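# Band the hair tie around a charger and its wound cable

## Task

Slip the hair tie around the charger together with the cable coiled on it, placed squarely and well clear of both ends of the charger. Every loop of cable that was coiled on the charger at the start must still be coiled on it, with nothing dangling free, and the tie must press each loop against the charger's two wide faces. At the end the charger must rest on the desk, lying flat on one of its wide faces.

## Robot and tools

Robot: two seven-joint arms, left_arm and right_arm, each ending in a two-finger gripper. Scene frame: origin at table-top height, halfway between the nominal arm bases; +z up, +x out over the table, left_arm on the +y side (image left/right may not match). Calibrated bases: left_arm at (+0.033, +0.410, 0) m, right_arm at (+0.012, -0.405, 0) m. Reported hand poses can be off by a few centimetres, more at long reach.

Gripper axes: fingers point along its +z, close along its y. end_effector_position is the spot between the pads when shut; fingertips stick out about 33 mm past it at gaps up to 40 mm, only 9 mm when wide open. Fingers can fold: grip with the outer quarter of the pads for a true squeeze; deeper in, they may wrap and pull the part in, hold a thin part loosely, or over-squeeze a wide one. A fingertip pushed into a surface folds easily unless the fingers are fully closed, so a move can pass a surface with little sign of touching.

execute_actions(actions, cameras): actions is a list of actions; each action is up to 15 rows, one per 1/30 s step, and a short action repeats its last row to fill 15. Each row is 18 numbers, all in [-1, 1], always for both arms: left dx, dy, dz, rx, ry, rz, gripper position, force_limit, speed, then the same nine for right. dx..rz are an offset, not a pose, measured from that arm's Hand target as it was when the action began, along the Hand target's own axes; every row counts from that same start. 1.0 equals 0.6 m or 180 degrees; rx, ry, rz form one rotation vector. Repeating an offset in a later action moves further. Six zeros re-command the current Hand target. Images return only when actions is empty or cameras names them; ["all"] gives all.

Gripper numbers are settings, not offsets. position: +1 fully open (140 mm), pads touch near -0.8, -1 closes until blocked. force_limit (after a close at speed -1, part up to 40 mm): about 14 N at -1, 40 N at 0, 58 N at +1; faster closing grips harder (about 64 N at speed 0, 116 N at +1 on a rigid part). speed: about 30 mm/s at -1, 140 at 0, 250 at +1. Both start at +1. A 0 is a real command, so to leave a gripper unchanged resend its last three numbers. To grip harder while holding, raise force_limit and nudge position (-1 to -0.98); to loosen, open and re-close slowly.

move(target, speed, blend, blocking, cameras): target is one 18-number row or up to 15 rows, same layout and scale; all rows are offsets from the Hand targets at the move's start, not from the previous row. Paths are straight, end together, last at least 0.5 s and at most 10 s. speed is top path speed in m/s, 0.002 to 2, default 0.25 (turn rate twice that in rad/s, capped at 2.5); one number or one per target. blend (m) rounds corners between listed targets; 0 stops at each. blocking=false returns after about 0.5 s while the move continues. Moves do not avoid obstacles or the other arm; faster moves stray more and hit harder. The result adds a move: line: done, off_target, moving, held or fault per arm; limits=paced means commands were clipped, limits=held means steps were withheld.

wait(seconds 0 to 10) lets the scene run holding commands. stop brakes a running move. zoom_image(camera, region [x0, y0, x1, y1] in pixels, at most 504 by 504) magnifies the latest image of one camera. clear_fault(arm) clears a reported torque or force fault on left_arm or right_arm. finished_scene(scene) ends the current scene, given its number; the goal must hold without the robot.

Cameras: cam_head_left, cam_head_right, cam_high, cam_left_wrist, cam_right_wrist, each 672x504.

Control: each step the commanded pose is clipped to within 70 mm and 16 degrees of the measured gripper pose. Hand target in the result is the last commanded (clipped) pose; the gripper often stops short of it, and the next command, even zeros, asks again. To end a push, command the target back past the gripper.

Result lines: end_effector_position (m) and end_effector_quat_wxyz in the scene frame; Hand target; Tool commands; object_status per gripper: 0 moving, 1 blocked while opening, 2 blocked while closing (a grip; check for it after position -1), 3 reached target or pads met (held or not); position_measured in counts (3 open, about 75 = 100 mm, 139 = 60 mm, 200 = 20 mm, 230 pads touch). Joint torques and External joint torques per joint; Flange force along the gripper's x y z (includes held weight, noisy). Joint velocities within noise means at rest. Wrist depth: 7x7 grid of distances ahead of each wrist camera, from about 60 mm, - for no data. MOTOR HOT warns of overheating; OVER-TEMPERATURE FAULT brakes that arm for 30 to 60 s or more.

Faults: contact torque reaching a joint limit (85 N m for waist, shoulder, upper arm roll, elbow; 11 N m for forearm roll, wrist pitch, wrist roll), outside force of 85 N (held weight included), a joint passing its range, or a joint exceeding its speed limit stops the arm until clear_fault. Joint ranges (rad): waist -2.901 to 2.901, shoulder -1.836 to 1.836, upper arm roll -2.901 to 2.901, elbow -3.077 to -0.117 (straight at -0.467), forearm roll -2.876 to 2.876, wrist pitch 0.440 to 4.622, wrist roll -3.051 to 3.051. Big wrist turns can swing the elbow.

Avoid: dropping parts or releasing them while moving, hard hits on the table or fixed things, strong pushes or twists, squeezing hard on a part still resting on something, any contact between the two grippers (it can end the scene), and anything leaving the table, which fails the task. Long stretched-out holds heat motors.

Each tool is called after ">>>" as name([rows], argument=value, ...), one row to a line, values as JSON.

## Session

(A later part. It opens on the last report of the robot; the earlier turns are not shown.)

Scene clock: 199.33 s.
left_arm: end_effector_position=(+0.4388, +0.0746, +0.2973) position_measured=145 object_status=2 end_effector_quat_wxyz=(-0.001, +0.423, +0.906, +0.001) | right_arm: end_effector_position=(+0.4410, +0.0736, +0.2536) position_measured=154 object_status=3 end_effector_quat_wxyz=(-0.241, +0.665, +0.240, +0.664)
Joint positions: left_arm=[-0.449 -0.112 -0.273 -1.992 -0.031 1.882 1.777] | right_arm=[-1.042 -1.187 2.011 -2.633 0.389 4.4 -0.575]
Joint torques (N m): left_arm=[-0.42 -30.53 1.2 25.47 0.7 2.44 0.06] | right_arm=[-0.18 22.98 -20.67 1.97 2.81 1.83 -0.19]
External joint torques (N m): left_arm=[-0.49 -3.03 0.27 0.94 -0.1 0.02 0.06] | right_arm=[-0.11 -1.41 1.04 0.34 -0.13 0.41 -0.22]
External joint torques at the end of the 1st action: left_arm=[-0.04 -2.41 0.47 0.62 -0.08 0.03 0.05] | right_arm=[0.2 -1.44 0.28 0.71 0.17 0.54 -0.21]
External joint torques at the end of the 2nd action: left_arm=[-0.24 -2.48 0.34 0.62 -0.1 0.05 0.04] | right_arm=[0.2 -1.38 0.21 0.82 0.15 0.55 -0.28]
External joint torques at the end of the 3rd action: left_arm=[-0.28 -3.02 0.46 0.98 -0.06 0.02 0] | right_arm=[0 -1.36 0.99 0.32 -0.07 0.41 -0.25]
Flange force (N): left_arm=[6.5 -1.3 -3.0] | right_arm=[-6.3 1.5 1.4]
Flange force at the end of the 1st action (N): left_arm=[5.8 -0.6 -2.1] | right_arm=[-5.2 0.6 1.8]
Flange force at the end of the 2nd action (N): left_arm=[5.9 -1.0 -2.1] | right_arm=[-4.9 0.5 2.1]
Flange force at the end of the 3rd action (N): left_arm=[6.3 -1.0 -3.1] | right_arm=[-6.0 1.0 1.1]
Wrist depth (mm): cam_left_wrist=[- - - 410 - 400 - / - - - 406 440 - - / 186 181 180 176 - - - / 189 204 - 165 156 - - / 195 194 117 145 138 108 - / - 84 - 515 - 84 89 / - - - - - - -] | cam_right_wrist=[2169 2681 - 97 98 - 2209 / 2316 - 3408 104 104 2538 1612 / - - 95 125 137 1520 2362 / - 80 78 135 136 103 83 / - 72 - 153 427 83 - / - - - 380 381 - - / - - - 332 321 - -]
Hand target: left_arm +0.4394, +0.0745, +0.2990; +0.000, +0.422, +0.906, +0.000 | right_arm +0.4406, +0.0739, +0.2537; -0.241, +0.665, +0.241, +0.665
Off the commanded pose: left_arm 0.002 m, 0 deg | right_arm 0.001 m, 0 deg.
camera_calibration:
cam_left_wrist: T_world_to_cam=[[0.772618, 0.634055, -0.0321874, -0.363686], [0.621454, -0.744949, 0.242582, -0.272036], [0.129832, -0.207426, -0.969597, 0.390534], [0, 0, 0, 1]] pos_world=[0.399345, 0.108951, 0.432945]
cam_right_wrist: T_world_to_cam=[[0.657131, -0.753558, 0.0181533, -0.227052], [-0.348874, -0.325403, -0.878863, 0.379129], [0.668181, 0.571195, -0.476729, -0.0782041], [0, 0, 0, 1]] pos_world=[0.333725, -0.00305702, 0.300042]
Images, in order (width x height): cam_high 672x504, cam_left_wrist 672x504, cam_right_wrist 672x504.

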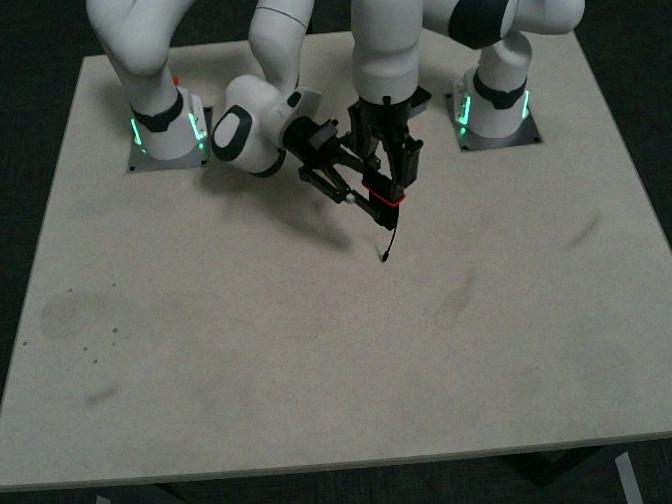

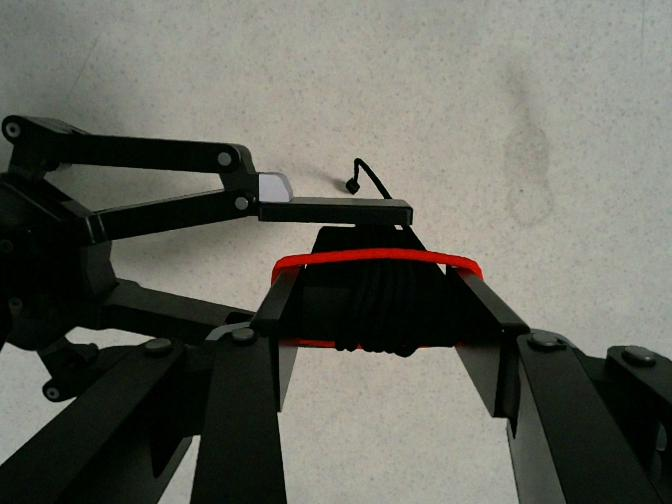

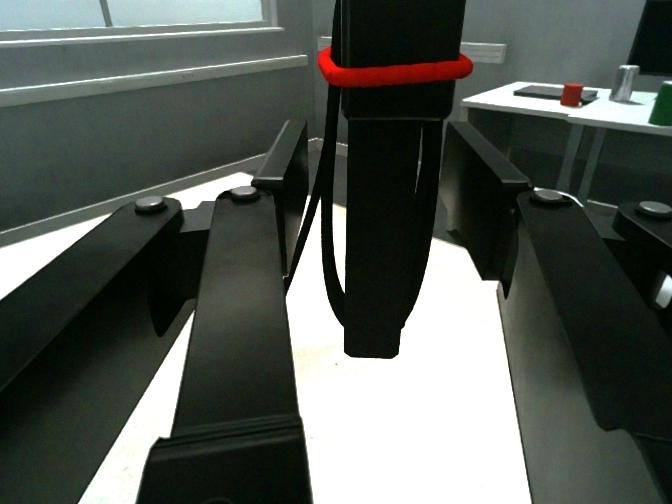

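>>> move(target=[0,0,0,0,0,0,-1,-0.1,-1, -0.0567,0,0,0,0,0,-0.2,-0.1,-1], speed=0.08)

>>> execute_actions([
  [[0,0,0,0,0,0,-1,-0.1,-1, 0,0,0,0,0,0,-1,-0.1,-1]],
  [[0,0,0,0,0,0,-1,-0.1,-1, 0,0,0,0,0,0,-1,-0.1,-1]],
  [[0,0,0,0,0,0,-1,-0.1,-1, 0,0,0,0,0,0,-1,-0.1,-1]],
], cameras=["cam_left_wrist","cam_right_wrist","cam_high"])

>>> zoom_image(camera="cam_right_wrist", region=[240, 0, 520, 380])

>>> zoom_image(camera="cam_left_wrist", region=[180, 180, 580, 460])

Scene clock: 200.63 s.
left_arm: end_effector_position=(+0.4388, +0.0746, +0.2973) position_measured=145 object_status=2 end_effector_quat_wxyz=(-0.001, +0.423, +0.906, +0.001) | right_arm: end_effector_position=(+0.4410, +0.0735, +0.2198) position_measured=154 object_status=3 end_effector_quat_wxyz=(-0.239, +0.665, +0.242, +0.665)
Joint positions: left_arm=[-0.449 -0.112 -0.273 -1.992 -0.031 1.882 1.777] | right_arm=[-1.084 -1.254 2.1 -2.59 0.471 4.421 -0.573]
Joint velocities: left_arm=[within noise] | right_arm=[-0.001 0 0 -0.001 0.003 0.003 0]
Joint torques (N m): left_arm=[-0.4 -30.46 1.22 25.47 0.69 2.44 0.05] | right_arm=[-0.51 24.05 -20.35 0.53 3.13 1.95 0]
External joint torques (N m): left_arm=[-0.41 -2.97 0.35 0.97 -0.1 0.03 0.05] | right_arm=[-0.5 -1.51 1.33 0.65 0.23 0.54 -0.03]
Flange force (N): left_arm=[6.2 -1.2 -3.0] | right_arm=[-8.8 2.2 1.9]
Wrist depth (mm): cam_left_wrist=[- - 407 - 406 - - / - - - - - - - / 218 216 214 219 450 - - / 220 223 - 158 159 - - / 232 227 129 141 140 108 - / - 84 - - - 84 89 / - - - - - - -] | cam_right_wrist=[2982 2651 3360 105 105 - 1741 / 2622 - 3615 114 126 2651 1645 / - 682 96 127 137 112 3020 / - 80 78 136 136 103 83 / - 72 - 413 415 83 - / - - - 343 349 - - / - - - 285 - - -]
Hand target: left_arm +0.4394, +0.0745, +0.2990; +0.000, +0.422, +0.906, +0.000 | right_arm +0.4406, +0.0739, +0.2197; -0.241, +0.665, +0.241, +0.665
Off the commanded pose: left_arm 0.002 m, 0 deg | right_arm 0.001 m, 0 deg.
move: done

Scene clock: 202.33 s.
left_arm: end_effector_position=(+0.4388, +0.0747, +0.2973) position_measured=145 object_status=2 end_effector_quat_wxyz=(-0.001, +0.423, +0.906, +0.001) | right_arm: end_effector_position=(+0.4406, +0.0740, +0.2199) position_measured=192 object_status=2 end_effector_quat_wxyz=(-0.240, +0.664, +0.242, +0.665)
Joint positions: left_arm=[-0.449 -0.112 -0.273 -1.992 -0.031 1.882 1.777] | right_arm=[-1.086 -1.254 2.102 -2.588 0.471 4.424 -0.573]
Joint torques (N m): left_arm=[-0.54 -30.52 1.13 25.33 0.73 2.34 0] | right_arm=[-0.45 24 -20.36 0.15 3.08 1.72 -0.1]
External joint torques (N m): left_arm=[-0.49 -3.05 0.33 0.81 -0.06 -0.07 0] | right_arm=[-0.42 -1.64 1.33 0.25 0.17 0.31 -0.13]
External joint torques at the end of the 1st action: left_arm=[-0.34 -2.92 0.43 0.79 -0.09 0 0.04] | right_arm=[-0.82 -1.52 1.41 1.07 0.26 0.38 -0.1]
External joint torques at the end of the 2nd action: left_arm=[-0.56 -3.11 0.22 0.84 -0.07 -0.07 -0.01] | right_arm=[-0.36 -1.55 1.27 0.21 0.16 0.29 -0.12]
Flange force (N): left_arm=[6.9 -1.4 -3.0] | right_arm=[-8.2 1.6 1.0]
Flange force at the end of the 1st action (N): left_arm=[6.7 -1.1 -2.7] | right_arm=[-10.0 2.3 3.7]
Flange force at the end of the 2nd action (N): left_arm=[6.9 -1.6 -3.0] | right_arm=[-7.7 1.5 0.8]
Wrist depth (mm): cam_left_wrist=[- - - 414 - - - / - - - - - - 418 / 218 213 214 - - - - / 220 222 244 214 216 - 445 / 229 227 121 141 139 108 - / - 84 - - 495 84 89 / - - - - - - -] | cam_right_wrist=[2130 - 3181 104 105 - 2189 / 2538 3098 - 111 115 2460 1692 / 2130 2982 96 109 121 2909 2251 / - - 83 124 131 85 78 / - 65 - 413 - - 70 / - - - 337 - - - / - - - 285 - - -]
Hand target: left_arm +0.4394, +0.0745, +0.2990; +0.000, +0.422, +0.906, +0.000 | right_arm +0.4406, +0.0739, +0.2197; -0.241, +0.665, +0.241, +0.665
Off the commanded pose: left_arm 0.002 m, 0 deg | right_arm 0.000 m, 0 deg.
camera_calibration:
cam_left_wrist: T_world_to_cam=[[0.772439, 0.634265, -0.0323424, -0.363635], [0.621718, -0.744802, 0.242357, -0.271985], [0.12963, -0.207314, -0.969648, 0.390644], [0, 0, 0, 1]] pos_world=[0.399345, 0.109052, 0.432944]
cam_right_wrist: T_world_to_cam=[[0.658514, -0.752204, 0.0234065, -0.22774], [-0.345276, -0.329613, -0.878715, 0.348165], [0.668688, 0.570565, -0.476773, -0.0944375], [0, 0, 0, 1]] pos_world=[0.333332, -0.00266411, 0.266243]
Images, in order (width x height): cam_high 672x504, cam_left_wrist 672x504, cam_right_wrist 672x504.

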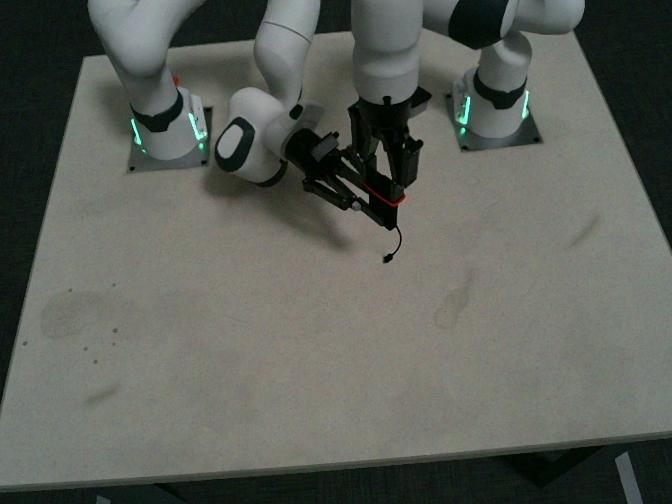

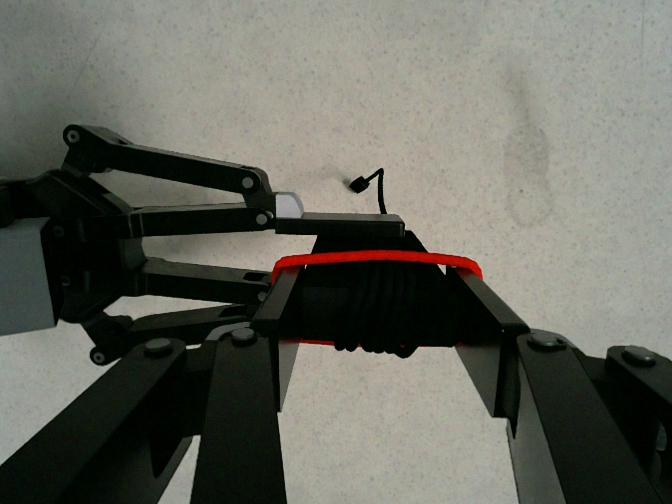

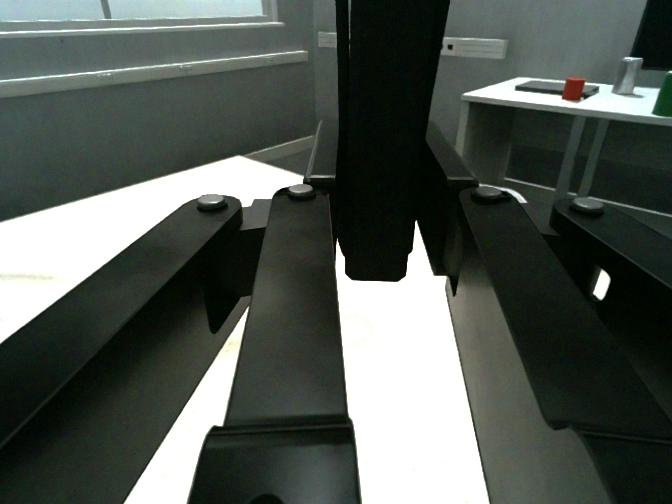

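Scaled by 1.326 from the camera's 672x504 image, which has a finer 960x720 frame.

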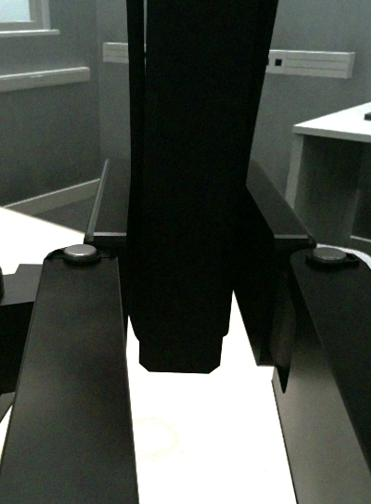

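Scaled by 1.260 from the camera's 672x504 image, which has a finer 960x720 frame.

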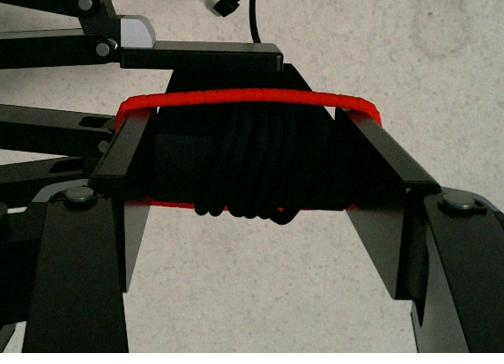

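>>> execute_actions([
  [[0,0,0,0,0,0,-0.04,0.2,-1, 0,0,0,0,0,0,-1,-0.1,-1]],
  [[0,0,0,0,0,0,-0.04,0.2,-1, 0,0,0,0,0,0,-1,-0.1,-1]],
], cameras=["cam_left_wrist"])

>>> move(target=[0,0,0.02,0,0,0,-0.04,0.2,-1, 0,0,0,0,0,0,-1,-0.1,-1], speed=0.03, cameras=["cam_left_wrist"])

>>> zoom_image(camera="cam_left_wrist", region=[180, 180, 580, 460])

Scene clock: 203.73 s.
left_arm: end_effector_position=(+0.4388, +0.0747, +0.2973) position_measured=135 object_status=3 end_effector_quat_wxyz=(-0.001, +0.423, +0.906, +0.001) | right_arm: end_effector_position=(+0.4405, +0.0739, +0.2191) position_measured=192 object_status=2 end_effector_quat_wxyz=(-0.240, +0.665, +0.242, +0.664)
Joint positions: left_arm=[-0.449 -0.112 -0.273 -1.992 -0.031 1.882 1.777] | right_arm=[-1.086 -1.254 2.103 -2.588 0.472 4.424 -0.573]
Joint torques (N m): left_arm=[-0.48 -29.86 1.13 25.02 0.73 2.48 0.04] | right_arm=[-0.21 24.57 -21.1 0.74 3.16 1.89 -0.1]
External joint torques (N m): left_arm=[-0.58 -2.33 0.17 0.46 -0.07 0.06 0.04] | right_arm=[-0.17 -1.11 0.61 0.87 0.25 0.47 -0.13]
External joint torques at the end of the 1st action: left_arm=[-0.49 -2.44 0.26 0.64 -0.07 0.08 0.03] | right_arm=[-0.48 -0.98 0.44 0.77 0.29 0.44 -0.11]
Flange force (N): left_arm=[5.8 -1.4 -1.6] | right_arm=[-6.1 1.1 2.3]
Flange force at the end of the 1st action (N): left_arm=[5.6 -1.2 -2.0] | right_arm=[-5.7 1.8 2.5]
Wrist depth (mm): cam_left_wrist=[418 400 410 - 403 - 399 / - - - - - - - / 218 213 215 437 - - - / 220 224 217 218 - - 451 / 235 229 129 141 142 117 448 / - 89 114 - - 110 90 / - - - - - - -] | cam_right_wrist=[- - - 105 105 - 2022 / 2339 - 3059 111 2316 2565 1645 / - - - 109 121 2909 2538 / - - 83 124 131 85 78 / - 64 - 413 - - 70 / - - - 336 - - - / - - - 284 - - -]
Hand target: left_arm +0.4394, +0.0745, +0.2990; +0.000, +0.422, +0.906, +0.000 | right_arm +0.4406, +0.0739, +0.2197; -0.241, +0.665, +0.241, +0.665
Off the commanded pose: left_arm 0.002 m, 0 deg | right_arm 0.001 m, 0 deg.
camera_calibration:
cam_left_wrist: T_world_to_cam=[[0.772399, 0.634313, -0.0323572, -0.363618], [0.621768, -0.744761, 0.242355, -0.272008], [0.12963, -0.207313, -0.969648, 0.390644], [0, 0, 0, 1]] pos_world=[0.399345, 0.109052, 0.432944]
Images, in order (width x height): cam_left_wrist 672x504.

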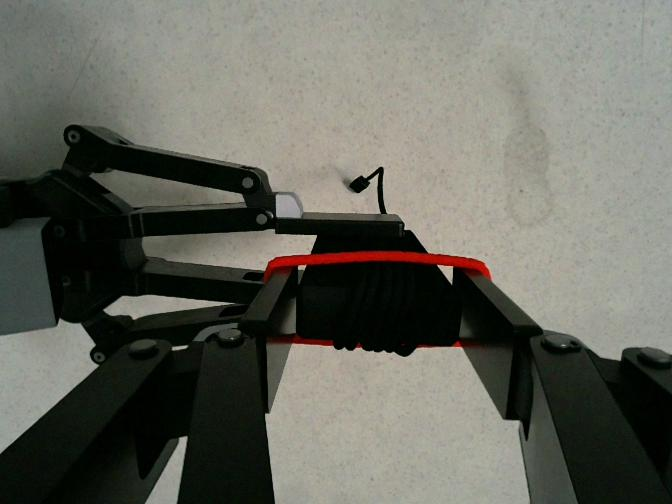

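Scene clock: 204.63 s.
left_arm: end_effector_position=(+0.4388, +0.0752, +0.2879) position_measured=135 object_status=3 end_effector_quat_wxyz=(-0.001, +0.423, +0.906, +0.000) | right_arm: end_effector_position=(+0.4404, +0.0739, +0.2180) position_measured=192 object_status=2 end_effector_quat_wxyz=(-0.240, +0.666, +0.242, +0.664)
Joint positions: left_arm=[-0.449 -0.111 -0.273 -2.015 -0.031 1.907 1.777] | right_arm=[-1.086 -1.254 2.105 -2.588 0.472 4.423 -0.573]
Joint velocities: left_arm=[0.001 0.001 0 0 0 0.004 0.001] | right_arm=[within noise]
Joint torques (N m): left_arm=[-0.45 -28.64 0.86 23.9 0.82 2.69 0.01] | right_arm=[-0.2 24.87 -21.99 0.73 3.44 2.06 -0.07]
External joint torques (N m): left_arm=[-0.37 -1.12 0.1 -0.59 0.04 0.27 0.01] | right_arm=[-0.16 -0.79 -0.34 0.89 0.55 0.63 -0.1]
Flange force (N): left_arm=[5.5 -1.2 1.5] | right_arm=[-3.9 1.2 2.2]
Wrist depth (mm): cam_left_wrist=[- - - - 398 394 389 / - - - - 415 424 - / 210 225 212 - 429 421 417 / 210 212 211 207 183 - - / 222 219 117 135 138 117 - / - 89 114 505 - 110 90 / - - - 501 - - -] | cam_right_wrist=[2807 - 3181 105 105 - 1741 / 2362 2840 3728 111 115 2410 1612 / 2593 2874 96 109 121 2807 2460 / - - 83 124 130 85 78 / - 65 - - - - 70 / - - - 334 - - - / - - - 283 - - -]
Hand target: left_arm +0.4394, +0.0744, +0.2870; +0.000, +0.422, +0.906, +0.000 | right_arm +0.4406, +0.0739, +0.2197; -0.241, +0.665, +0.241, +0.665
Off the commanded pose: left_arm 0.001 m, 0 deg | right_arm 0.002 m, 0 deg.
move: done
camera_calibration:
cam_left_wrist: T_world_to_cam=[[0.772007, 0.634794, -0.0322696, -0.364161], [0.622085, -0.744181, 0.243322, -0.269821], [0.130445, -0.20792, -0.969409, 0.381311], [0, 0, 0, 1]] pos_world=[0.399247, 0.109654, 0.423548]
Images, in order (width x height): cam_left_wrist 672x504.

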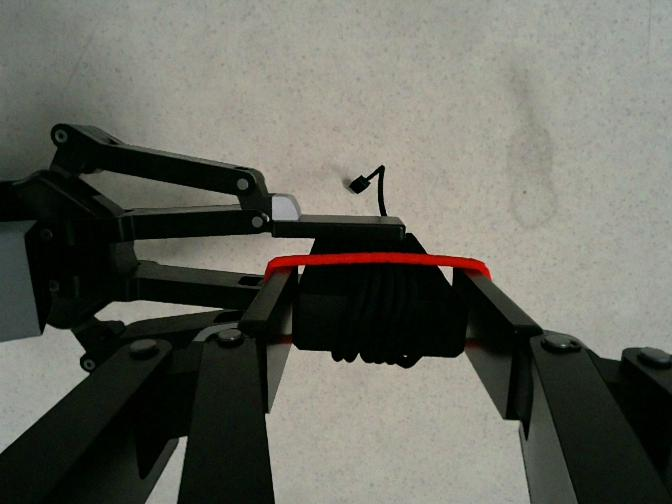

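Scaled by 1.260 from the camera's 672x504 image, which has a finer 960x720 frame.

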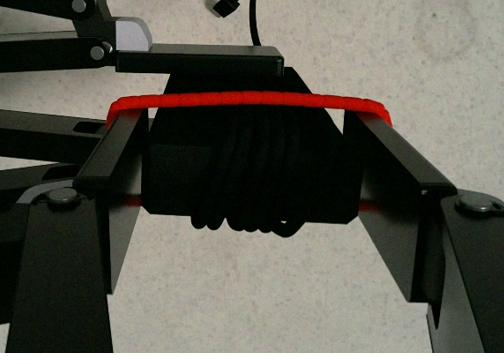

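>>> move(target=[0,0,0.03,0,0,0,-0.04,0.2,-1, 0,0,0,0,0,0,-1,-0.1,-1], speed=0.03, cameras=["cam_left_wrist","cam_right_wrist","cam_high"])

>>> zoom_image(camera="cam_left_wrist", region=[180, 180, 580, 460])

>>> zoom_image(camera="cam_high", region=[280, 80, 480, 280])

Scene clock: 205.83 s.
left_arm: end_effector_position=(+0.4389, +0.0756, +0.2696) position_measured=135 object_status=3 end_effector_quat_wxyz=(-0.001, +0.422, +0.906, +0.000) | right_arm: end_effector_position=(+0.4404, +0.0738, +0.2180) position_measured=192 object_status=2 end_effector_quat_wxyz=(-0.240, +0.666, +0.242, +0.664)
Joint positions: left_arm=[-0.449 -0.102 -0.274 -2.052 -0.031 1.952 1.777] | right_arm=[-1.086 -1.254 2.105 -2.588 0.472 4.423 -0.573]
Joint velocities: left_arm=[-0.001 0 -0.001 -0.001 0.001 0.003 -0.001] | right_arm=[within noise]
Joint torques (N m): left_arm=[-0.46 -29.08 0.36 23.89 0.86 2.7 -0.11] | right_arm=[-0.13 24.87 -21.95 0.84 3.44 2.05 -0.11]
External joint torques (N m): left_arm=[-0.46 -1.4 -0.42 -0.52 0.09 0.27 -0.11] | right_arm=[-0.18 -0.79 -0.33 0.89 0.55 0.62 -0.14]
Flange force (N): left_arm=[5.7 -2.1 1.0] | right_arm=[-4.0 1.1 2.3]
Wrist depth (mm): cam_left_wrist=[390 - - - - - - / 398 405 - 399 398 - - / 192 205 189 - - 403 - / 198 208 192 188 209 - - / 208 199 117 117 119 118 438 / - 89 - - - 110 89 / - - - 492 - - -] | cam_right_wrist=[- 2874 3139 94 94 - 2511 / 2593 - 3314 110 117 2511 1634 / - 739 96 109 121 2681 2593 / - - 83 124 131 85 78 / - 64 - 409 - - 70 / - - - 347 - - - / - - - 283 - - -]
Hand target: left_arm +0.4394, +0.0744, +0.2690; +0.000, +0.422, +0.906, +0.000 | right_arm +0.4406, +0.0739, +0.2197; -0.241, +0.665, +0.241, +0.665
Off the commanded pose: left_arm 0.001 m, 0 deg | right_arm 0.002 m, 0 deg.
move: done
camera_calibration:
cam_left_wrist: T_world_to_cam=[[0.771544, 0.635251, -0.0342873, -0.364286], [0.623011, -0.743572, 0.242814, -0.265485], [0.128753, -0.208703, -0.969467, 0.364395], [0, 0, 0, 1]] pos_world=[0.399546, 0.110056, 0.405242]
cam_right_wrist: T_world_to_cam=[[0.657978, -0.752697, 0.0226168, -0.227325], [-0.348191, -0.330731, -0.877143, 0.347337], [0.667704, 0.569266, -0.479696, -0.0939237], [0, 0, 0, 1]] pos_world=[0.333228, -0.00276428, 0.264751]
Images, in order (width x height): cam_high 672x504, cam_left_wrist 672x504, cam_right_wrist 672x504.

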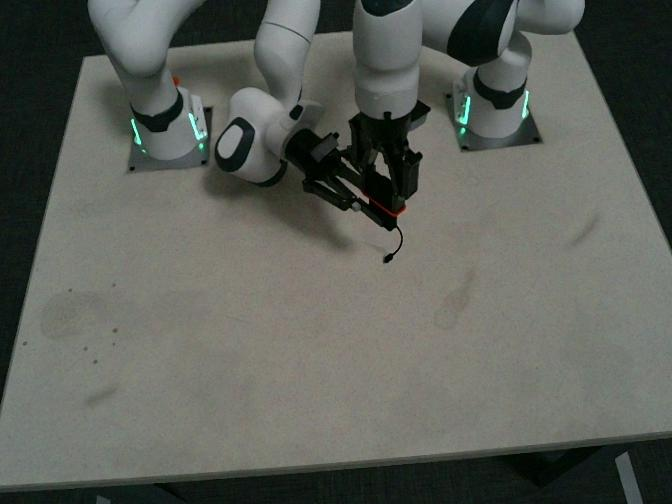

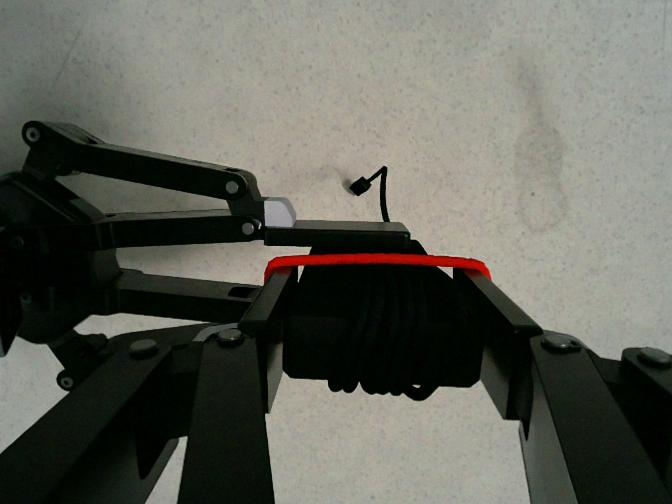

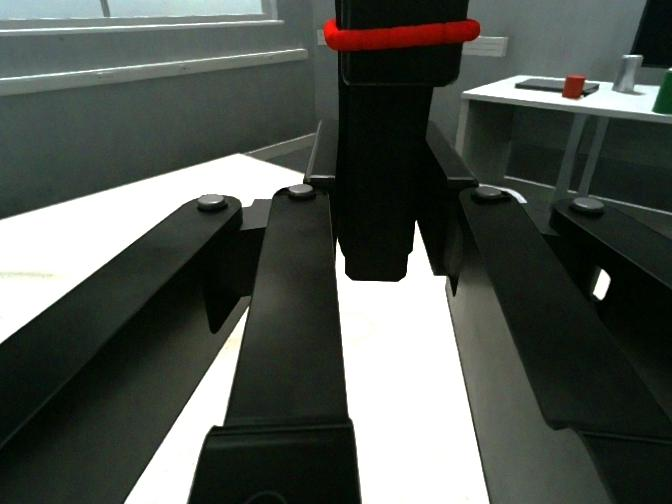

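Scaled by 1.260 from the camera's 672x504 image, which has a finer 960x720 frame.

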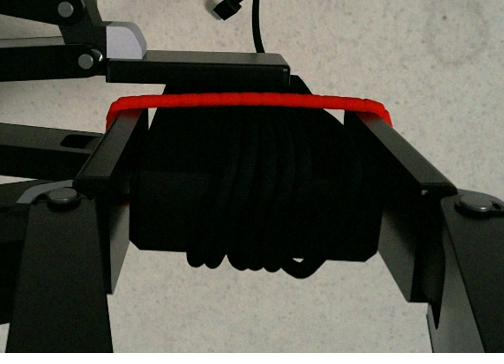

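Scaled by 2.520 from the camera's 672x504 image, which has a finer 960x720 frame.

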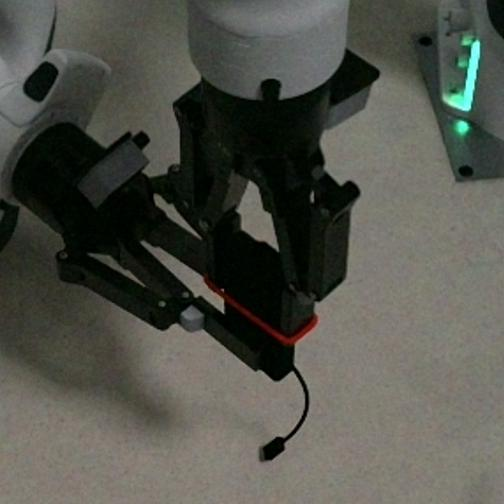

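>>> move(target=[0,0,0.018,0,0,0,-0.04,0.2,-1, 0,0,0,0,0,0,-1,-0.1,-1], speed=0.03)

>>> execute_actions([
  [[0,0,0,0,0,0,-1,-0.1,-1, 0,0,0,0,0,0,-1,-0.1,-1]],
  [[0,0,0,0,0,0,-1,-0.1,-1, 0,0,0,0,0,0,-1,-0.1,-1]],
  [[0,0,0,0,0,0,-1,-0.1,-1, 0,0,0,0,0,0,-0.2,-0.1,-1]],
  [[0,0,0,0,0,0,-1,-0.1,-1, 0,0,0,0,0,0,-0.2,-0.1,-1]],
])

>>> move(target=[0,0,0,0,0,0,-1,-0.1,-1, 0.075,0,0,0,0,0,-0.2,-0.1,-1], speed=0.08, cameras=["cam_left_wrist","cam_right_wrist","cam_high"])

>>> zoom_image(camera="cam_right_wrist", region=[240, 0, 520, 380])

>>> zoom_image(camera="cam_left_wrist", region=[180, 180, 580, 460])

Scene clock: 207.03 s.
left_arm: end_effector_position=(+0.4385, +0.0754, +0.2587) position_measured=135 object_status=3 end_effector_quat_wxyz=(-0.002, +0.423, +0.906, -0.001) | right_arm: end_effector_position=(+0.4405, +0.0738, +0.2180) position_measured=192 object_status=2 end_effector_quat_wxyz=(-0.240, +0.666, +0.242, +0.664)
Joint positions: left_arm=[-0.449 -0.095 -0.275 -2.073 -0.031 1.979 1.777] | right_arm=[-1.086 -1.254 2.105 -2.588 0.472 4.423 -0.573]
Joint velocities: left_arm=[0 0.001 0 -0.001 0.001 0.003 0] | right_arm=[within noise]
Joint torques (N m): left_arm=[-0.44 -29.21 0.37 24.2 1.15 2.75 -0.12] | right_arm=[-0.36 24.82 -21.85 0.9 3.41 2.04 -0.11]
External joint torques (N m): left_arm=[-0.43 -1.23 -0.34 -0.15 0.39 0.33 -0.12] | right_arm=[-0.34 -0.88 -0.18 1 0.5 0.62 -0.14]
Flange force (N): left_arm=[3.8 -1.6 0.5] | right_arm=[-4.8 1.6 2.9]
Wrist depth (mm): cam_left_wrist=[- 384 - - - - - / - - - - - 378 374 / 175 175 180 - 399 389 391 / 186 181 179 177 170 - - / 187 189 129 - 107 111 - / - 89 112 - 103 109 90 / - - - - - - -] | cam_right_wrist=[2622 - 3059 95 94 - 2339 / 2593 - - 102 102 2651 1634 / 2593 - - 109 121 2909 2339 / - - 83 124 131 85 78 / - 65 - 410 - - 70 / - - - 348 - - - / - - - 283 - - -]
Hand target: left_arm +0.4394, +0.0744, +0.2582; +0.000, +0.422, +0.906, +0.000 | right_arm +0.4406, +0.0739, +0.2197; -0.241, +0.665, +0.241, +0.665
Off the commanded pose: left_arm 0.001 m, 0 deg | right_arm 0.002 m, 0 deg.
move: done

Scene clock: 209.23 s.
left_arm: end_effector_position=(+0.4378, +0.0753, +0.2570) position_measured=145 object_status=2 end_effector_quat_wxyz=(-0.003, +0.423, +0.906, -0.001) | right_arm: end_effector_position=(+0.4405, +0.0737, +0.2176) position_measured=154 object_status=3 end_effector_quat_wxyz=(-0.240, +0.666, +0.242, +0.663)
Joint positions: left_arm=[-0.449 -0.093 -0.276 -2.075 -0.031 1.98 1.777] | right_arm=[-1.087 -1.254 2.105 -2.588 0.471 4.422 -0.573]
Joint torques (N m): left_arm=[-0.45 -30.42 0.71 24.94 1.11 2.7 -0.18] | right_arm=[-0.22 24.16 -21.03 0.25 3.07 1.94 -0.09]
External joint torques (N m): left_arm=[-0.49 -2.47 -0.05 0.58 0.35 0.28 -0.18] | right_arm=[-0.18 -1.51 0.62 0.36 0.17 0.52 -0.12]
External joint torques at the end of the 1st action: left_arm=[-0.23 -1.35 -0.12 -0.3 0.39 0.33 -0.15] | right_arm=[0.04 -0.73 -0.53 1.08 0.62 0.78 -0.19]
External joint torques at the end of the 2nd action: left_arm=[-0.25 -1.35 -0.08 -0.37 0.37 0.32 -0.14] | right_arm=[-0.1 -0.7 -0.62 0.92 0.63 0.76 -0.12]
External joint torques at the end of the 3rd action: left_arm=[-0.38 -2.52 0.04 0.58 0.37 0.25 -0.16] | right_arm=[-0.27 -1.47 0.58 0.42 0.2 0.53 -0.14]
Flange force (N): left_arm=[5.1 -1.8 -1.9] | right_arm=[-6.2 1.8 1.1]
Flange force at the end of the 1st action (N): left_arm=[4.7 -1.5 0.7] | right_arm=[-3.6 0.7 2.3]
Flange force at the end of the 2nd action (N): left_arm=[4.9 -1.5 0.8] | right_arm=[-3.3 1.2 2.1]
Flange force at the end of the 3rd action (N): left_arm=[5.3 -1.6 -2.0] | right_arm=[-6.2 2.0 1.4]
Wrist depth (mm): cam_left_wrist=[- 380 371 360 374 367 375 / - - 391 - - - - / 180 173 176 - - - - / 185 418 421 161 159 - - / 191 190 118 123 110 107 - / - 85 - - 103 101 89 / - - - - - - -] | cam_right_wrist=[2460 - 3408 97 98 - 1924 / 2774 - - 106 106 2651 1645 / - 3181 96 125 136 111 2538 / - 80 78 135 136 103 83 / - 72 - 409 408 83 - / - - - 336 335 - - / - - - 283 291 - -]
Hand target: left_arm +0.4394, +0.0744, +0.2582; +0.000, +0.422, +0.906, +0.000 | right_arm +0.4406, +0.0739, +0.2197; -0.241, +0.665, +0.241, +0.665
Off the commanded pose: left_arm 0.002 m, 0 deg | right_arm 0.002 m, 0 deg.

Scene clock: 210.37 s.
left_arm: end_effector_position=(+0.4378, +0.0753, +0.2570) position_measured=145 object_status=2 end_effector_quat_wxyz=(-0.003, +0.423, +0.906, -0.001) | right_arm: end_effector_position=(+0.4400, +0.0745, +0.2650) position_measured=154 object_status=3 end_effector_quat_wxyz=(-0.244, +0.664, +0.240, +0.665)
Joint positions: left_arm=[-0.449 -0.093 -0.276 -2.075 -0.031 1.98 1.777] | right_arm=[-1.029 -1.166 1.982 -2.643 0.364 4.396 -0.578]
Joint velocities: left_arm=[within noise] | right_arm=[0 -0.001 -0.001 -0.002 -0.003 -0.004 0]
Joint torques (N m): left_arm=[-0.39 -30.43 0.7 24.93 1.12 2.7 -0.15] | right_arm=[0.14 22.57 -20.95 2.18 2.6 1.38 -0.36]
External joint torques (N m): left_arm=[-0.44 -2.44 -0.08 0.58 0.36 0.28 -0.15] | right_arm=[0.2 -1.43 0.69 0 -0.34 -0.04 -0.39]
Flange force (N): left_arm=[5.1 -1.7 -1.8] | right_arm=[-3.7 -0.1 0.7]
Wrist depth (mm): cam_left_wrist=[- - 374 - - - 364 / - - - - 390 - 367 / - 127 132 - - 398 - / - 132 128 129 137 400 397 / - - 110 114 108 108 - / - 85 - 108 104 101 89 / - - - - - - -] | cam_right_wrist=[2209 - 3360 - 84 - 2711 / 2622 2807 - 106 104 2711 1601 / 2511 - 95 117 117 111 - / - 80 78 123 121 103 83 / - 72 - 169 161 83 - / - - - 383 394 - - / - - - 335 335 - -]
Hand target: left_arm +0.4394, +0.0744, +0.2582; +0.000, +0.422, +0.906, +0.000 | right_arm +0.4406, +0.0739, +0.2647; -0.241, +0.665, +0.241, +0.665
Off the commanded pose: left_arm 0.002 m, 0 deg | right_arm 0.001 m, 0 deg.
move: done
camera_calibration:
cam_left_wrist: T_world_to_cam=[[0.772513, 0.633961, -0.036275, -0.363515], [0.622523, -0.744832, 0.240186, -0.260956], [0.12525, -0.208129, -0.970049, 0.353936], [0, 0, 0, 1]] pos_world=[0.398941, 0.10975, 0.392827]
cam_right_wrist: T_world_to_cam=[[0.660078, -0.751027, 0.0159794, -0.226803], [-0.34646, -0.323241, -0.880614, 0.388268], [0.66653, 0.575738, -0.473565, -0.0730745], [0, 0, 0, 1]] pos_world=[0.332934, -0.00275975, 0.310933]
Images, in order (width x height): cam_high 672x504, cam_left_wrist 672x504, cam_right_wrist 672x504.

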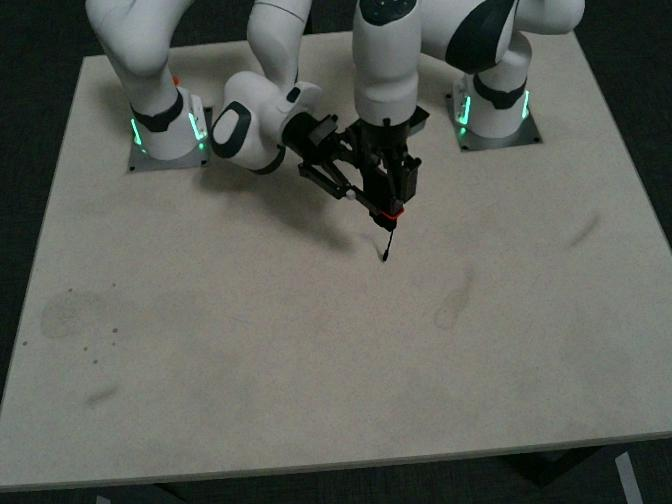

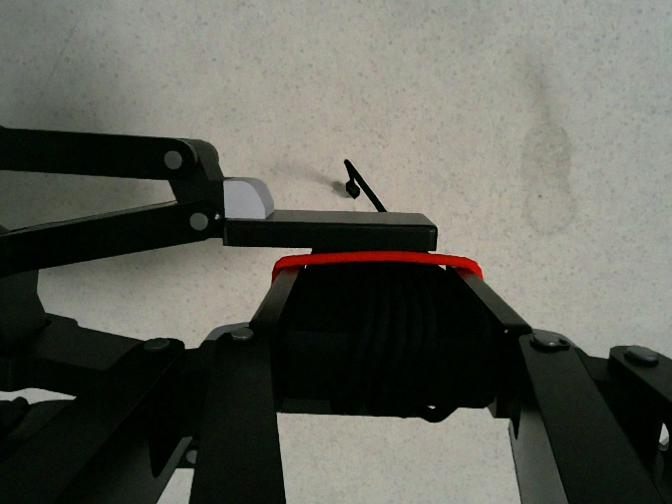

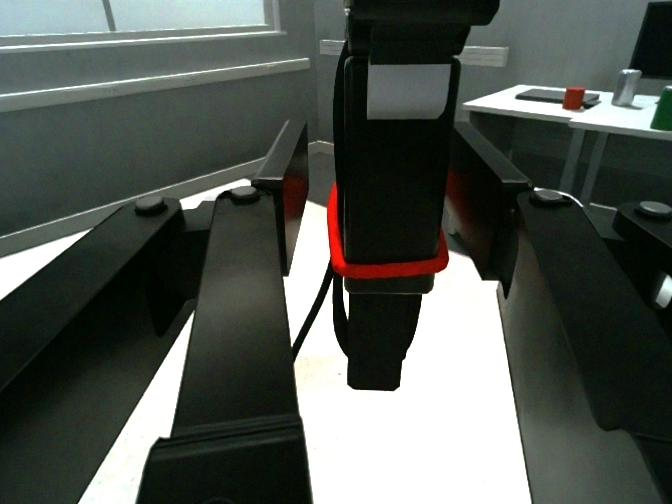

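Scaled by 1.326 from the camera's 672x504 image, which has a finer 960x720 frame.

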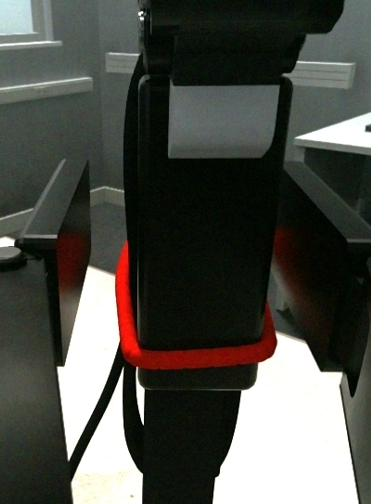

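Scaled by 1.260 from the camera's 672x504 image, which has a finer 960x720 frame.

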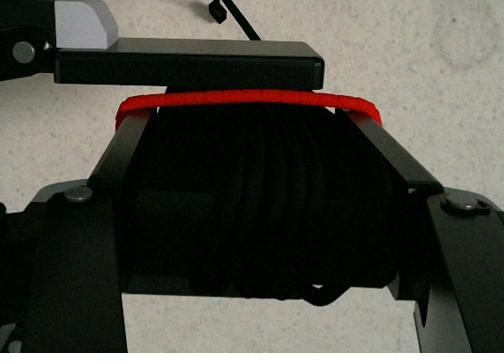

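>>> move(target=[0,0,0,0,0,0,-1,-0.1,-1, -0.0095,0,0,0,0,0,-0.2,-0.1,-1], speed=0.08)

>>> execute_actions([
  [[0,0,0,0,0,0,-1,-0.1,-1, 0,0,0,0,0,0,-1,-0.1,-1]],
  [[0,0,0,0,0,0,-1,-0.1,-1, 0,0,0,0,0,0,-1,-0.1,-1]],
  [[0,0,0,0,0,0,-1,-0.1,-1, 0,0,0,0,0,0,-1,-0.1,-1]],
  [[0,0,0,0,0,0,-1,-0.1,-1, 0,0,0,0,0,0,-0.98,0.1,-1]],
  [[0,0,0,0,0,0,-1,-0.1,-1, 0,0,0,0,0,0,-0.98,0.1,-1]],
], cameras=["cam_left_wrist","cam_right_wrist"])

>>> zoom_image(camera="cam_right_wrist", region=[240, 0, 520, 380])

>>> zoom_image(camera="cam_left_wrist", region=[180, 180, 580, 460])

Scene clock: 211.53 s.
left_arm: end_effector_position=(+0.4378, +0.0753, +0.2570) position_measured=145 object_status=2 end_effector_quat_wxyz=(-0.003, +0.423, +0.906, -0.001) | right_arm: end_effector_position=(+0.4406, +0.0736, +0.2594) position_measured=154 object_status=3 end_effector_quat_wxyz=(-0.241, +0.665, +0.241, +0.664)
Joint positions: left_arm=[-0.449 -0.093 -0.276 -2.075 -0.031 1.98 1.777] | right_arm=[-1.033 -1.175 1.994 -2.641 0.373 4.396 -0.578]
Joint torques (N m): left_arm=[-0.4 -30.47 0.71 24.91 1.11 2.68 -0.12] | right_arm=[-0.84 22.1 -19.89 2.18 3.16 1.79 -0.1]
External joint torques (N m): left_arm=[-0.53 -2.52 -0.14 0.6 0.34 0.27 -0.12] | right_arm=[-0.73 -1.97 1.78 0.3 0.22 0.37 -0.13]
Flange force (N): left_arm=[5.3 -1.8 -2.0] | right_arm=[-11.2 2.4 2.4]
Wrist depth (mm): cam_left_wrist=[- 365 - - - 371 365 / - - 387 - - 375 - / - 132 145 410 - 389 - / 148 135 137 144 148 - 400 / 167 - 110 - 108 107 - / - 85 - 107 104 101 90 / - - - - - - -] | cam_right_wrist=[2410 - - 89 88 2511 2111 / 2434 2807 3561 106 106 2538 1645 / - 2982 96 117 117 111 2565 / - 80 78 126 121 103 83 / - 72 - 153 435 83 - / - - - 375 387 - - / - - - 329 326 - -]
Hand target: left_arm +0.4394, +0.0744, +0.2582; +0.000, +0.422, +0.906, +0.000 | right_arm +0.4406, +0.0739, +0.2590; -0.241, +0.665, +0.241, +0.665
Off the commanded pose: left_arm 0.002 m, 0 deg | right_arm 0.001 m, 0 deg.
move: done

Scene clock: 214.23 s.
left_arm: end_effector_position=(+0.4375, +0.0751, +0.2568) position_measured=145 object_status=2 end_effector_quat_wxyz=(-0.003, +0.425, +0.905, +0.000) | right_arm: end_effector_position=(+0.4409, +0.0735, +0.2596) position_measured=185 object_status=2 end_effector_quat_wxyz=(-0.241, +0.665, +0.241, +0.665)
Joint positions: left_arm=[-0.449 -0.093 -0.277 -2.075 -0.03 1.98 1.78] | right_arm=[-1.034 -1.175 1.994 -2.64 0.374 4.396 -0.578]
Joint torques (N m): left_arm=[0.13 -30.43 0.97 25.17 0.99 2.7 -0.28] | right_arm=[-0.13 22.3 -20.36 2.28 3.03 1.76 -0.19]
External joint torques (N m): left_arm=[0.14 -2.43 0.27 0.82 0.23 0.29 -0.28] | right_arm=[-0.09 -1.82 1.3 0.34 0.09 0.33 -0.21]
External joint torques at the end of the 1st action: left_arm=[-0.67 -2.67 -0.23 1.41 0.21 0.64 -0.16] | right_arm=[0.51 -1.78 1.4 1.24 -0.02 0.51 -0.17]
External joint torques at the end of the 2nd action: left_arm=[0.03 -2.51 0.17 0.86 0.28 0.27 -0.22] | right_arm=[-0.28 -1.78 1.34 0.32 0.1 0.35 -0.18]
External joint torques at the end of the 3rd action: left_arm=[0.01 -2.54 0.11 0.79 0.27 0.24 -0.21] | right_arm=[-0.38 -1.81 1.29 0.29 0.12 0.36 -0.17]
External joint torques at the end of the 4th action: left_arm=[0.24 -2.63 0.31 0.87 0.25 0.31 -0.26] | right_arm=[-0.32 -1.76 1.28 0.31 0.1 0.33 -0.22]
Flange force (N): left_arm=[4.5 -1.0 -2.3] | right_arm=[-8.4 0.9 1.5]
Flange force at the end of the 1st action (N): left_arm=[3.1 -1.8 -2.7] | right_arm=[-8.7 -0.4 2.9]
Flange force at the end of the 2nd action (N): left_arm=[4.5 -1.1 -2.5] | right_arm=[-8.7 1.4 1.7]
Flange force at the end of the 3rd action (N): left_arm=[4.8 -1.2 -2.4] | right_arm=[-8.8 1.7 1.8]
Flange force at the end of the 4th action (N): left_arm=[4.9 -0.9 -2.5] | right_arm=[-8.5 1.5 1.8]
Wrist depth (mm): cam_left_wrist=[- 383 - 371 - 361 - / - 406 - - - - - / - 134 149 - 390 391 400 / 141 139 137 139 159 403 - / 157 - 110 - 109 109 - / - 85 - 104 104 101 90 / - - - - - - -] | cam_right_wrist=[2230 - 2511 88 87 - 2093 / 2565 3059 3561 104 104 2485 1590 / - 3314 96 109 112 2840 2362 / - - 83 120 119 - 83 / - 64 - 148 158 - 73 / - - - 387 - - - / - - - - - - -]
Hand target: left_arm +0.4394, +0.0744, +0.2582; +0.000, +0.422, +0.906, +0.000 | right_arm +0.4406, +0.0739, +0.2590; -0.241, +0.665, +0.241, +0.665
Off the commanded pose: left_arm 0.002 m, 0 deg | right_arm 0.001 m, 0 deg.
camera_calibration:
cam_left_wrist: T_world_to_cam=[[0.774761, 0.631232, -0.0359413, -0.364096], [0.619873, -0.747167, 0.239791, -0.259459], [0.12451, -0.20806, -0.970159, 0.354062], [0, 0, 0, 1]] pos_world=[0.398835, 0.109636, 0.392626]
cam_right_wrist: T_world_to_cam=[[0.657509, -0.753194, 0.0195368, -0.227719], [-0.347696, -0.326325, -0.878988, 0.383889], [0.668423, 0.571149, -0.476444, -0.0754363], [0, 0, 0, 1]] pos_world=[0.333628, -0.00315871, 0.305941]
Images, in order (width x height): cam_left_wrist 672x504, cam_right_wrist 672x504.

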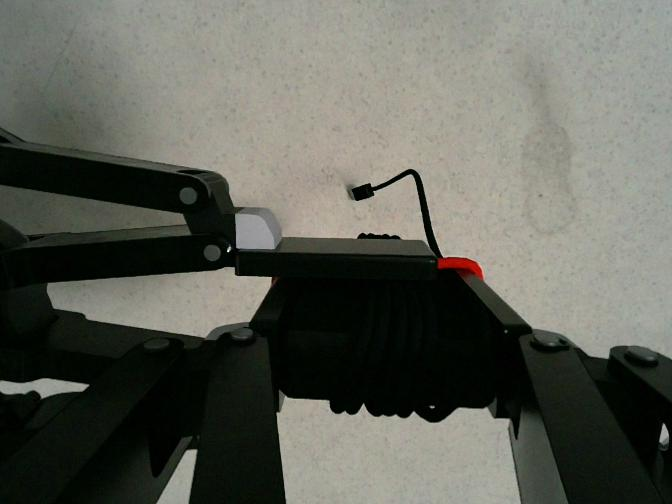

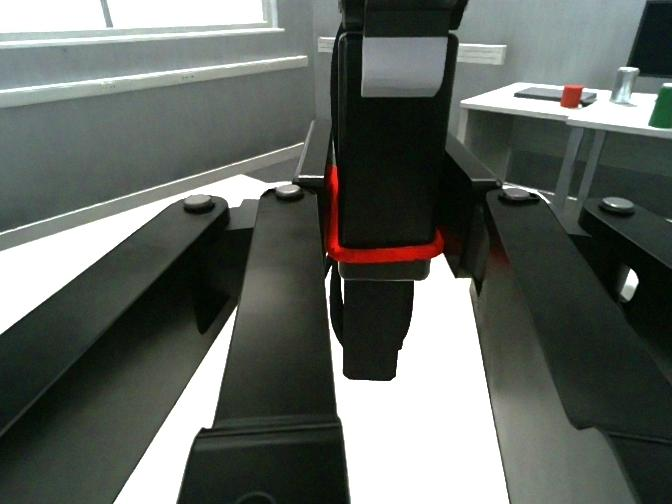

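Scaled by 1.326 from the camera's 672x504 image, which has a finer 960x720 frame.

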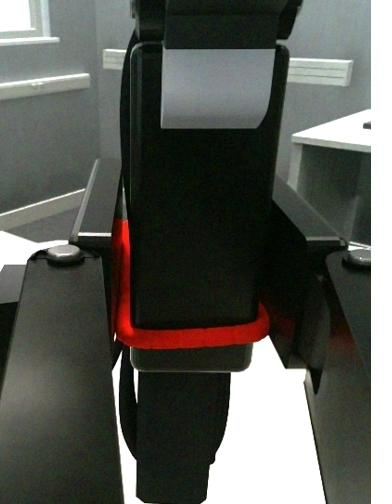

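Scaled by 1.260 from the camera's 672x504 image, which has a finer 960x720 frame.

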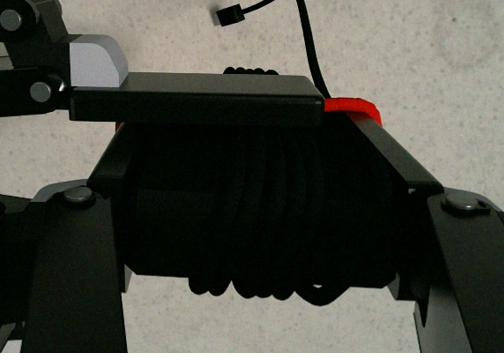

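>>> execute_actions([
  [[0,0,0,0,0,0,-0.04,0.2,-1, 0,0,0,0,0,0,-0.98,0.1,-1]],
  [[0,0,0,0,0,0,-0.04,0.2,-1, 0,0,0,0,0,0,-0.98,0.1,-1]],
])

>>> move(target=[0,0,-0.025,0,0,0,-0.04,0.2,-1, 0,0,0,0,0,0,-0.98,0.1,-1], speed=0.03, cameras=["cam_left_wrist","cam_right_wrist"])

>>> zoom_image(camera="cam_right_wrist", region=[240, 0, 520, 380])

>>> zoom_image(camera="cam_left_wrist", region=[180, 180, 580, 460])

Scene clock: 215.80 s.
left_arm: end_effector_position=(+0.4387, +0.0765, +0.2568) position_measured=135 object_status=3 end_effector_quat_wxyz=(-0.003, +0.424, +0.906, +0.000) | right_arm: end_effector_position=(+0.4408, +0.0736, +0.2593) position_measured=185 object_status=2 end_effector_quat_wxyz=(-0.241, +0.665, +0.241, +0.664)
Joint positions: left_arm=[-0.448 -0.093 -0.276 -2.076 -0.028 1.98 1.778] | right_arm=[-1.034 -1.175 1.995 -2.64 0.374 4.396 -0.578]
Joint torques (N m): left_arm=[-1.5 -30.49 -0.23 25.23 0.44 2.59 -0.21] | right_arm=[-0.26 22.43 -20.55 2.99 3.01 1.75 -0.15]
External joint torques (N m): left_arm=[-1.41 -2.5 -0.85 0.87 -0.32 0.17 -0.21] | right_arm=[-0.28 -1.68 1.02 1.06 0.09 0.32 -0.17]
External joint torques at the end of the 1st action: left_arm=[-1.49 -2.55 -1.03 0.89 -0.33 0.19 -0.24] | right_arm=[-0.32 -1.7 0.98 1 0.07 0.32 -0.24]
Flange force (N): left_arm=[4.3 -3.4 -2.7] | right_arm=[-8.4 1.2 4.1]
Flange force at the end of the 1st action (N): left_arm=[4.2 -3.7 -2.7] | right_arm=[-8.2 1.3 4.0]
Wrist depth (mm): cam_left_wrist=[- 376 360 373 - - - / - - - - - 364 370 / 145 133 153 392 - 389 375 / 140 138 138 140 142 - - / - 169 111 109 110 117 - / - 89 - - - 110 90 / - - - - - - -] | cam_right_wrist=[2362 - 3360 88 86 - 2209 / 2410 2909 - 103 104 1972 1570 / - - 3268 109 111 2874 2511 / - - 83 119 118 - 83 / - 64 - 150 148 - 73 / - - - 375 373 - - / - - - 327 - - -]
Hand target: left_arm +0.4394, +0.0744, +0.2582; +0.000, +0.422, +0.906, +0.000 | right_arm +0.4406, +0.0739, +0.2590; -0.241, +0.665, +0.241, +0.665
Off the commanded pose: left_arm 0.003 m, 0 deg | right_arm 0.001 m, 0 deg.

Scene clock: 216.73 s.
left_arm: end_effector_position=(+0.4383, +0.0766, +0.2666) position_measured=135 object_status=3 end_effector_quat_wxyz=(-0.005, +0.424, +0.906, +0.001) | right_arm: end_effector_position=(+0.4402, +0.0739, +0.2630) position_measured=185 object_status=2 end_effector_quat_wxyz=(-0.244, +0.662, +0.240, +0.667)
Joint positions: left_arm=[-0.448 -0.096 -0.275 -2.051 -0.028 1.949 1.778] | right_arm=[-1.034 -1.175 1.993 -2.639 0.379 4.403 -0.578]
Joint velocities: left_arm=[0.001 0 0 0.001 0 -0.005 -0.003] | right_arm=[within noise]
Joint torques (N m): left_arm=[-1.15 -34.13 0.4 27.3 0.38 2.27 -0.1] | right_arm=[-0.8 21.7 -18.43 1.91 1.82 0.8 -0.15]
External joint torques (N m): left_arm=[-1.15 -6.16 -0.33 2.89 -0.39 -0.14 -0.1] | right_arm=[-0.81 -2.4 3.18 -0.04 -1.1 -0.61 -0.18]
Flange force (N): left_arm=[9.1 -3.5 -9.4] | right_arm=[-11.7 2.4 3.7]
Wrist depth (mm): cam_left_wrist=[393 386 - 383 - 376 - / - - 401 - 392 - - / 424 141 158 - - - - / 167 146 144 143 169 418 - / 167 164 112 110 110 117 - / - 89 112 - - 110 89 / - - - - - - -] | cam_right_wrist=[2538 - - 94 89 - 2057 / 2075 - - 103 103 2434 1601 / 2565 3670 96 109 112 2593 2434 / - - 83 118 117 - 83 / - 64 - 150 148 - 73 / - - - 379 379 - - / - - - 333 - - -]
Hand target: left_arm +0.4394, +0.0744, +0.2732; +0.000, +0.422, +0.906, +0.000 | right_arm +0.4406, +0.0739, +0.2590; -0.241, +0.665, +0.241, +0.665
Off the commanded pose: left_arm 0.007 m, 1 deg | right_arm 0.004 m, 1 deg.
move: off_target (left_arm, right_arm)
camera_calibration:
cam_left_wrist: T_world_to_cam=[[0.772966, 0.633492, -0.0348212, -0.364944], [0.622482, -0.746635, 0.234634, -0.26099], [0.12264, -0.20304, -0.97146, 0.364584], [0, 0, 0, 1]] pos_world=[0.399838, 0.11035, 0.402708]
cam_right_wrist: T_world_to_cam=[[0.659447, -0.751536, 0.0179933, -0.22763], [-0.341517, -0.320821, -0.883425, 0.384761], [0.669698, 0.576427, -0.468227, -0.0766396], [0, 0, 0, 1]] pos_world=[0.332838, -0.00345617, 0.308119]
Images, in order (width x height): cam_left_wrist 672x504, cam_right_wrist 672x504.

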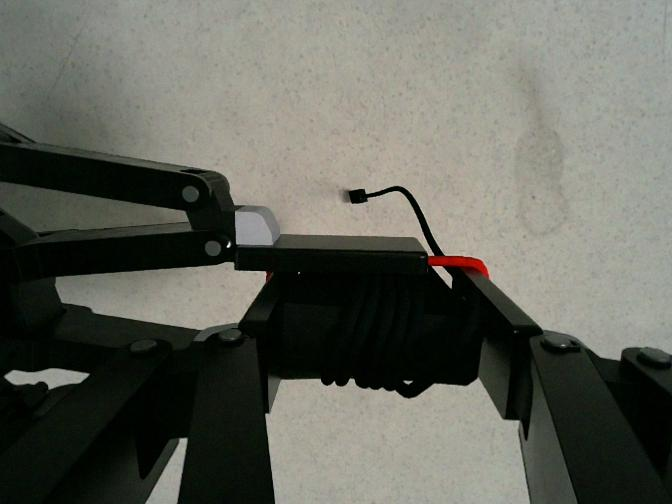

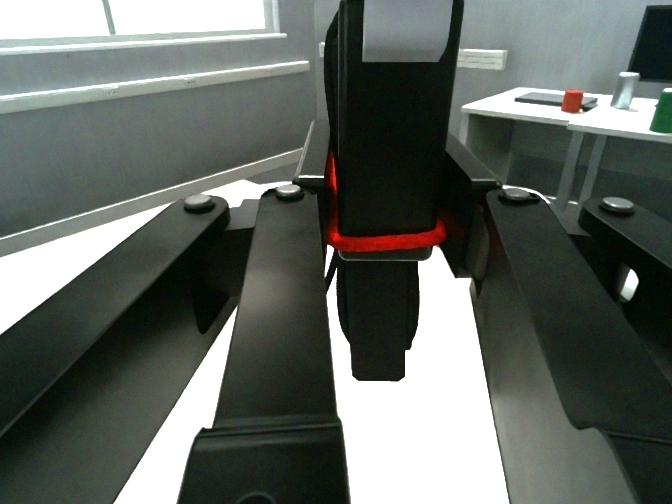

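Scaled by 1.326 from the camera's 672x504 image, which has a finer 960x720 frame.

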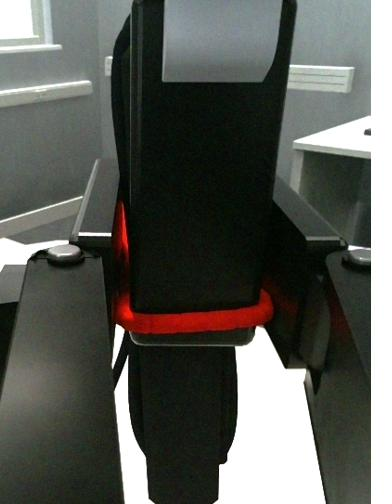

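Scaled by 1.260 from the camera's 672x504 image, which has a finer 960x720 frame.

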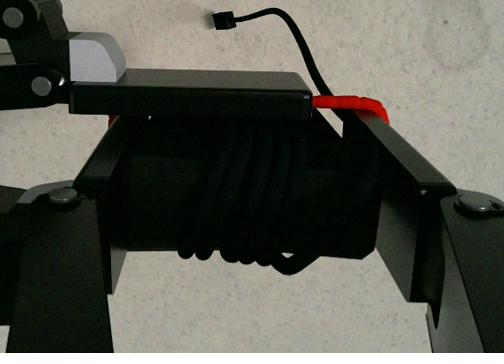

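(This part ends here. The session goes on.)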